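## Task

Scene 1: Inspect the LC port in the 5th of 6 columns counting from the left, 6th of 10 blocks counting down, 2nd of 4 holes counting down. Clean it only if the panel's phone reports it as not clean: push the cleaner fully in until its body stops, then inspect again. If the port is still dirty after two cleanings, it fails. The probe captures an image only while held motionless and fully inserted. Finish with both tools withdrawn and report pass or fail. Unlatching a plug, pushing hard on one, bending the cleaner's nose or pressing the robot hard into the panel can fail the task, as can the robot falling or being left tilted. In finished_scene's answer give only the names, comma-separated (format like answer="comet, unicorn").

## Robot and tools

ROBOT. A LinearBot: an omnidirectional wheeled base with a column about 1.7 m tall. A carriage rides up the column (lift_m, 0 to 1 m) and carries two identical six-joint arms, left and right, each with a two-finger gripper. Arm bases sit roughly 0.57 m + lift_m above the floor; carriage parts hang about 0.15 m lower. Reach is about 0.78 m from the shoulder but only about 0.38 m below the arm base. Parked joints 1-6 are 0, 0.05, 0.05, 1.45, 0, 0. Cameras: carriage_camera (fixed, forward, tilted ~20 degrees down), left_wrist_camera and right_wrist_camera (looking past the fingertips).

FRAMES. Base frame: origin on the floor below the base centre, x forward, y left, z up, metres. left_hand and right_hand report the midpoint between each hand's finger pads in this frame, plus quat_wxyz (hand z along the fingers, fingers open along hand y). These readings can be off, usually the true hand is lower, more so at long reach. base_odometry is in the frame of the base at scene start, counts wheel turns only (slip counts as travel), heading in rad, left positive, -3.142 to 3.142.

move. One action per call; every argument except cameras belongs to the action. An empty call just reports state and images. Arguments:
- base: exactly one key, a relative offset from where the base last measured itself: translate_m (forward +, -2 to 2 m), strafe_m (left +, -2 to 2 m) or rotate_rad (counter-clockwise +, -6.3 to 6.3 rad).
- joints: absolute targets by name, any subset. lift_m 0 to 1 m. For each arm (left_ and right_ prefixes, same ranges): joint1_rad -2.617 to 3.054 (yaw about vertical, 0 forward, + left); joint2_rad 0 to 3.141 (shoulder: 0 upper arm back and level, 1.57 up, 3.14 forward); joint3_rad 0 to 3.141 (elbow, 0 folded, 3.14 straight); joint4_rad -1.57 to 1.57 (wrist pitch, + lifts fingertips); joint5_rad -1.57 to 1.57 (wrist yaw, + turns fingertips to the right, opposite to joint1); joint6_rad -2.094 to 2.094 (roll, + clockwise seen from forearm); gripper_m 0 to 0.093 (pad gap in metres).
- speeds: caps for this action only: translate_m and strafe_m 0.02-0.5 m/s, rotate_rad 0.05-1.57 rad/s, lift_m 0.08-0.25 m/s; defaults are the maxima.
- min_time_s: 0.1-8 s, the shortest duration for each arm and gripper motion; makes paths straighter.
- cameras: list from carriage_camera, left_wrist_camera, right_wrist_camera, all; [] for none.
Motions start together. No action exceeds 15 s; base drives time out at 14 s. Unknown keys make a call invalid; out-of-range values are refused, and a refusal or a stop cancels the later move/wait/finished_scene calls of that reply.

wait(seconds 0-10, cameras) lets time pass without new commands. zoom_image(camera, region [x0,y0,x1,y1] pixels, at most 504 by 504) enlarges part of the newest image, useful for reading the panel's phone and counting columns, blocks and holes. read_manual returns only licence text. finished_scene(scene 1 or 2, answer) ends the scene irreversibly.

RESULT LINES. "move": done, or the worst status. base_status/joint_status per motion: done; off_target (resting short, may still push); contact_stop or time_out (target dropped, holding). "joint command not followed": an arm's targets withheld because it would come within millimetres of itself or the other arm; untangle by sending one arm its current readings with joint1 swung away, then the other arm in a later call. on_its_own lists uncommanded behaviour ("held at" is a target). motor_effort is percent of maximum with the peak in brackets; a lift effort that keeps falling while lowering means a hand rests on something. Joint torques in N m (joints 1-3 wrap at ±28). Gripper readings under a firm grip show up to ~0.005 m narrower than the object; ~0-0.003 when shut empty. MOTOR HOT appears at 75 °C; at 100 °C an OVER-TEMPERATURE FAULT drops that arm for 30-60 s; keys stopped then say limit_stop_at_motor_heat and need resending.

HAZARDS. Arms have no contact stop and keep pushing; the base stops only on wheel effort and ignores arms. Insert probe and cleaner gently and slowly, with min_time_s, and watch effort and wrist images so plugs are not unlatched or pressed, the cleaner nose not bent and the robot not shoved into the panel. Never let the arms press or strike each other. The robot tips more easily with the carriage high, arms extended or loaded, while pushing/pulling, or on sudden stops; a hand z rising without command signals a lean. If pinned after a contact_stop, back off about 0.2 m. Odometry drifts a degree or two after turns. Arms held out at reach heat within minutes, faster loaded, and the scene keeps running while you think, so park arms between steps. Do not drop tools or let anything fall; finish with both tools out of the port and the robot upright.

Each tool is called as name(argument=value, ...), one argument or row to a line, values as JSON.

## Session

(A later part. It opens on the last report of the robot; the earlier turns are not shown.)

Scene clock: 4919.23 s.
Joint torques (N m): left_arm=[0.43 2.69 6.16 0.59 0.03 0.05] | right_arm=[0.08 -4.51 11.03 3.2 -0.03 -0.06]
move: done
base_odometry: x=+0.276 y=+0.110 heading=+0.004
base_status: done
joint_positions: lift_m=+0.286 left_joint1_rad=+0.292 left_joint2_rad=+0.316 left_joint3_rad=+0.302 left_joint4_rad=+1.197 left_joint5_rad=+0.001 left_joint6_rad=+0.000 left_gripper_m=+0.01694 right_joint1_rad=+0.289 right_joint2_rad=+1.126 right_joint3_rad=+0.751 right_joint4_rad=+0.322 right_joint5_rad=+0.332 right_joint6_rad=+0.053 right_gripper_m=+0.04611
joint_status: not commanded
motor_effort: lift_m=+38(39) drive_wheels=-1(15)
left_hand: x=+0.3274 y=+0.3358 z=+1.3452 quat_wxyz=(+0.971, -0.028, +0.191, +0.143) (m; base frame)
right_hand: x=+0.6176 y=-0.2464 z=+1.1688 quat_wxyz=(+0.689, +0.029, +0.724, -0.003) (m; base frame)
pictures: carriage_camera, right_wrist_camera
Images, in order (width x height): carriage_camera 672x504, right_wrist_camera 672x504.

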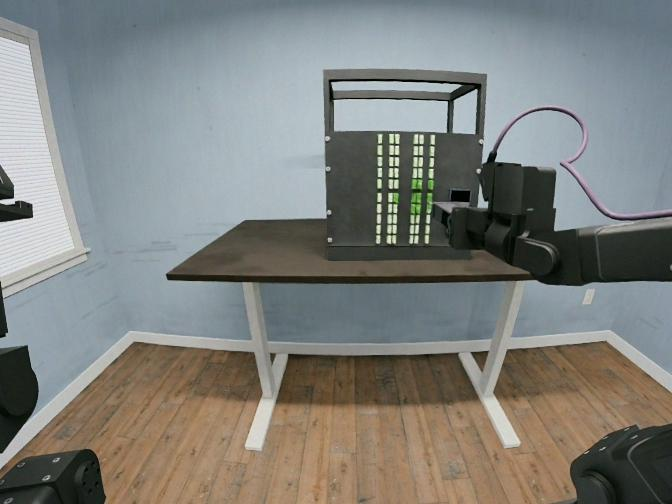

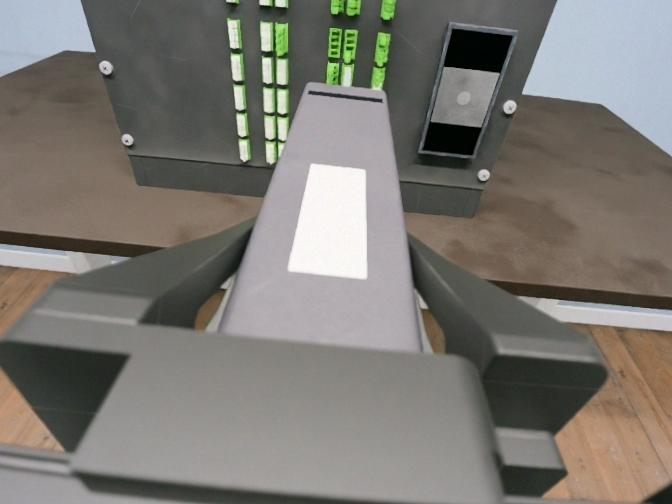

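zoom_image(
  camera="carriage_camera",
  region=[365, 125, 445, 255],
)

Scaled by 3.877 from the camera's 672x504 image, which has a finer 960x720 frame.

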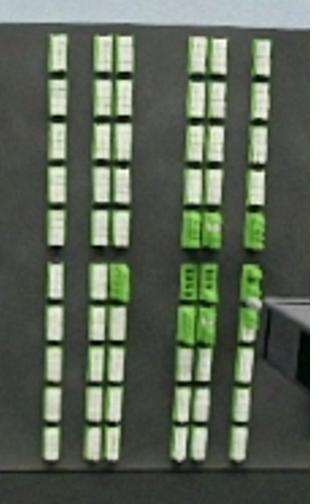

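move(
  base={"translate_m": -0.35},
  speeds={"translate_m": 0.2},
  cameras=[],
)

move(
  joints={"right_joint1_rad": -0.286, "right_joint2_rad": 0.320, "right_joint3_rad": 0.300, "right_joint4_rad": 1.227, "right_joint5_rad": 0.007, "right_joint6_rad": 0.007},
  min_time_s=4,
  cameras=["carriage_camera"],
)

Scene clock: 4933.47 s.
Joint torques (N m): left_arm=[0.43 2.77 6.16 0.52 0.03 0.05] | right_arm=[0.08 -4.56 11.1 3.2 -0.04 -0.07]
move: done
base_odometry: x=-0.074 y=+0.108 heading=+0.004
base_status: done
joint_positions: lift_m=+0.286 left_joint1_rad=+0.292 left_joint2_rad=+0.316 left_joint3_rad=+0.302 left_joint4_rad=+1.197 left_joint5_rad=+0.001 left_joint6_rad=+0.000 left_gripper_m=+0.01694 right_joint1_rad=+0.289 right_joint2_rad=+1.126 right_joint3_rad=+0.751 right_joint4_rad=+0.322 right_joint5_rad=+0.332 right_joint6_rad=+0.053 right_gripper_m=+0.04611
joint_status: not commanded
motor_effort: lift_m=+38(39) drive_wheels=-2(11)
left_hand: x=+0.3274 y=+0.3358 z=+1.3452 quat_wxyz=(+0.971, -0.028, +0.191, +0.143) (m; base frame)
right_hand: x=+0.6176 y=-0.2464 z=+1.1688 quat_wxyz=(+0.689, +0.029, +0.724, -0.003) (m; base frame)
pictures: none
No camera images: "cameras" was empty.

Scene clock: 4937.77 s.
Joint torques (N m): left_arm=[0.44 2.76 6.15 0.51 0.02 0.05] | right_arm=[-0.92 1.61 5.76 0.95 -0.35 -0.25]
move: done
base_odometry: x=-0.074 y=+0.108 heading=+0.004
base_status: not commanded
joint_positions: lift_m=+0.286 left_joint1_rad=+0.292 left_joint2_rad=+0.316 left_joint3_rad=+0.302 left_joint4_rad=+1.197 left_joint5_rad=+0.001 left_joint6_rad=+0.000 left_gripper_m=+0.01694 right_joint1_rad=-0.277 right_joint2_rad=+0.335 right_joint3_rad=+0.306 right_joint4_rad=+1.191 right_joint5_rad=+0.027 right_joint6_rad=+0.015 right_gripper_m=+0.04611
joint_status: all done
motor_effort: lift_m=+38(39) drive_wheels=-2(4)
left_hand: x=+0.3274 y=+0.3358 z=+1.3452 quat_wxyz=(+0.971, -0.028, +0.191, +0.143) (m; base frame)
right_hand: x=+0.3336 y=-0.3408 z=+1.3441 quat_wxyz=(+0.970, +0.042, +0.199, -0.131) (m; base frame)
pictures: carriage_camera
Images, in order (width x height): carriage_camera 672x504.

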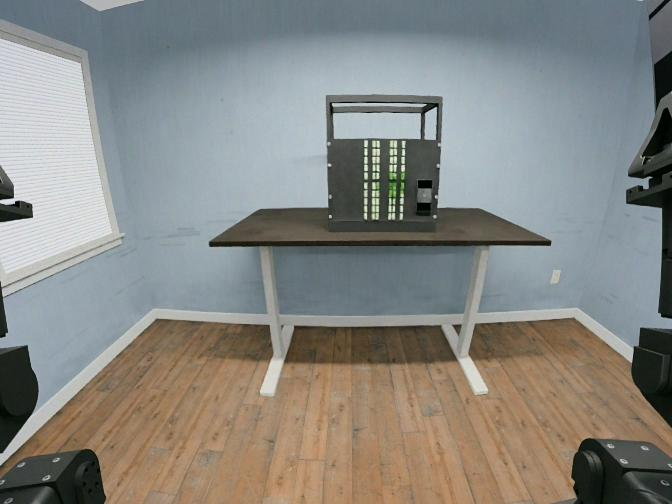

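finished_scene(
  scene=1,
  answer="pass",
)

The scene is finished: the task was done.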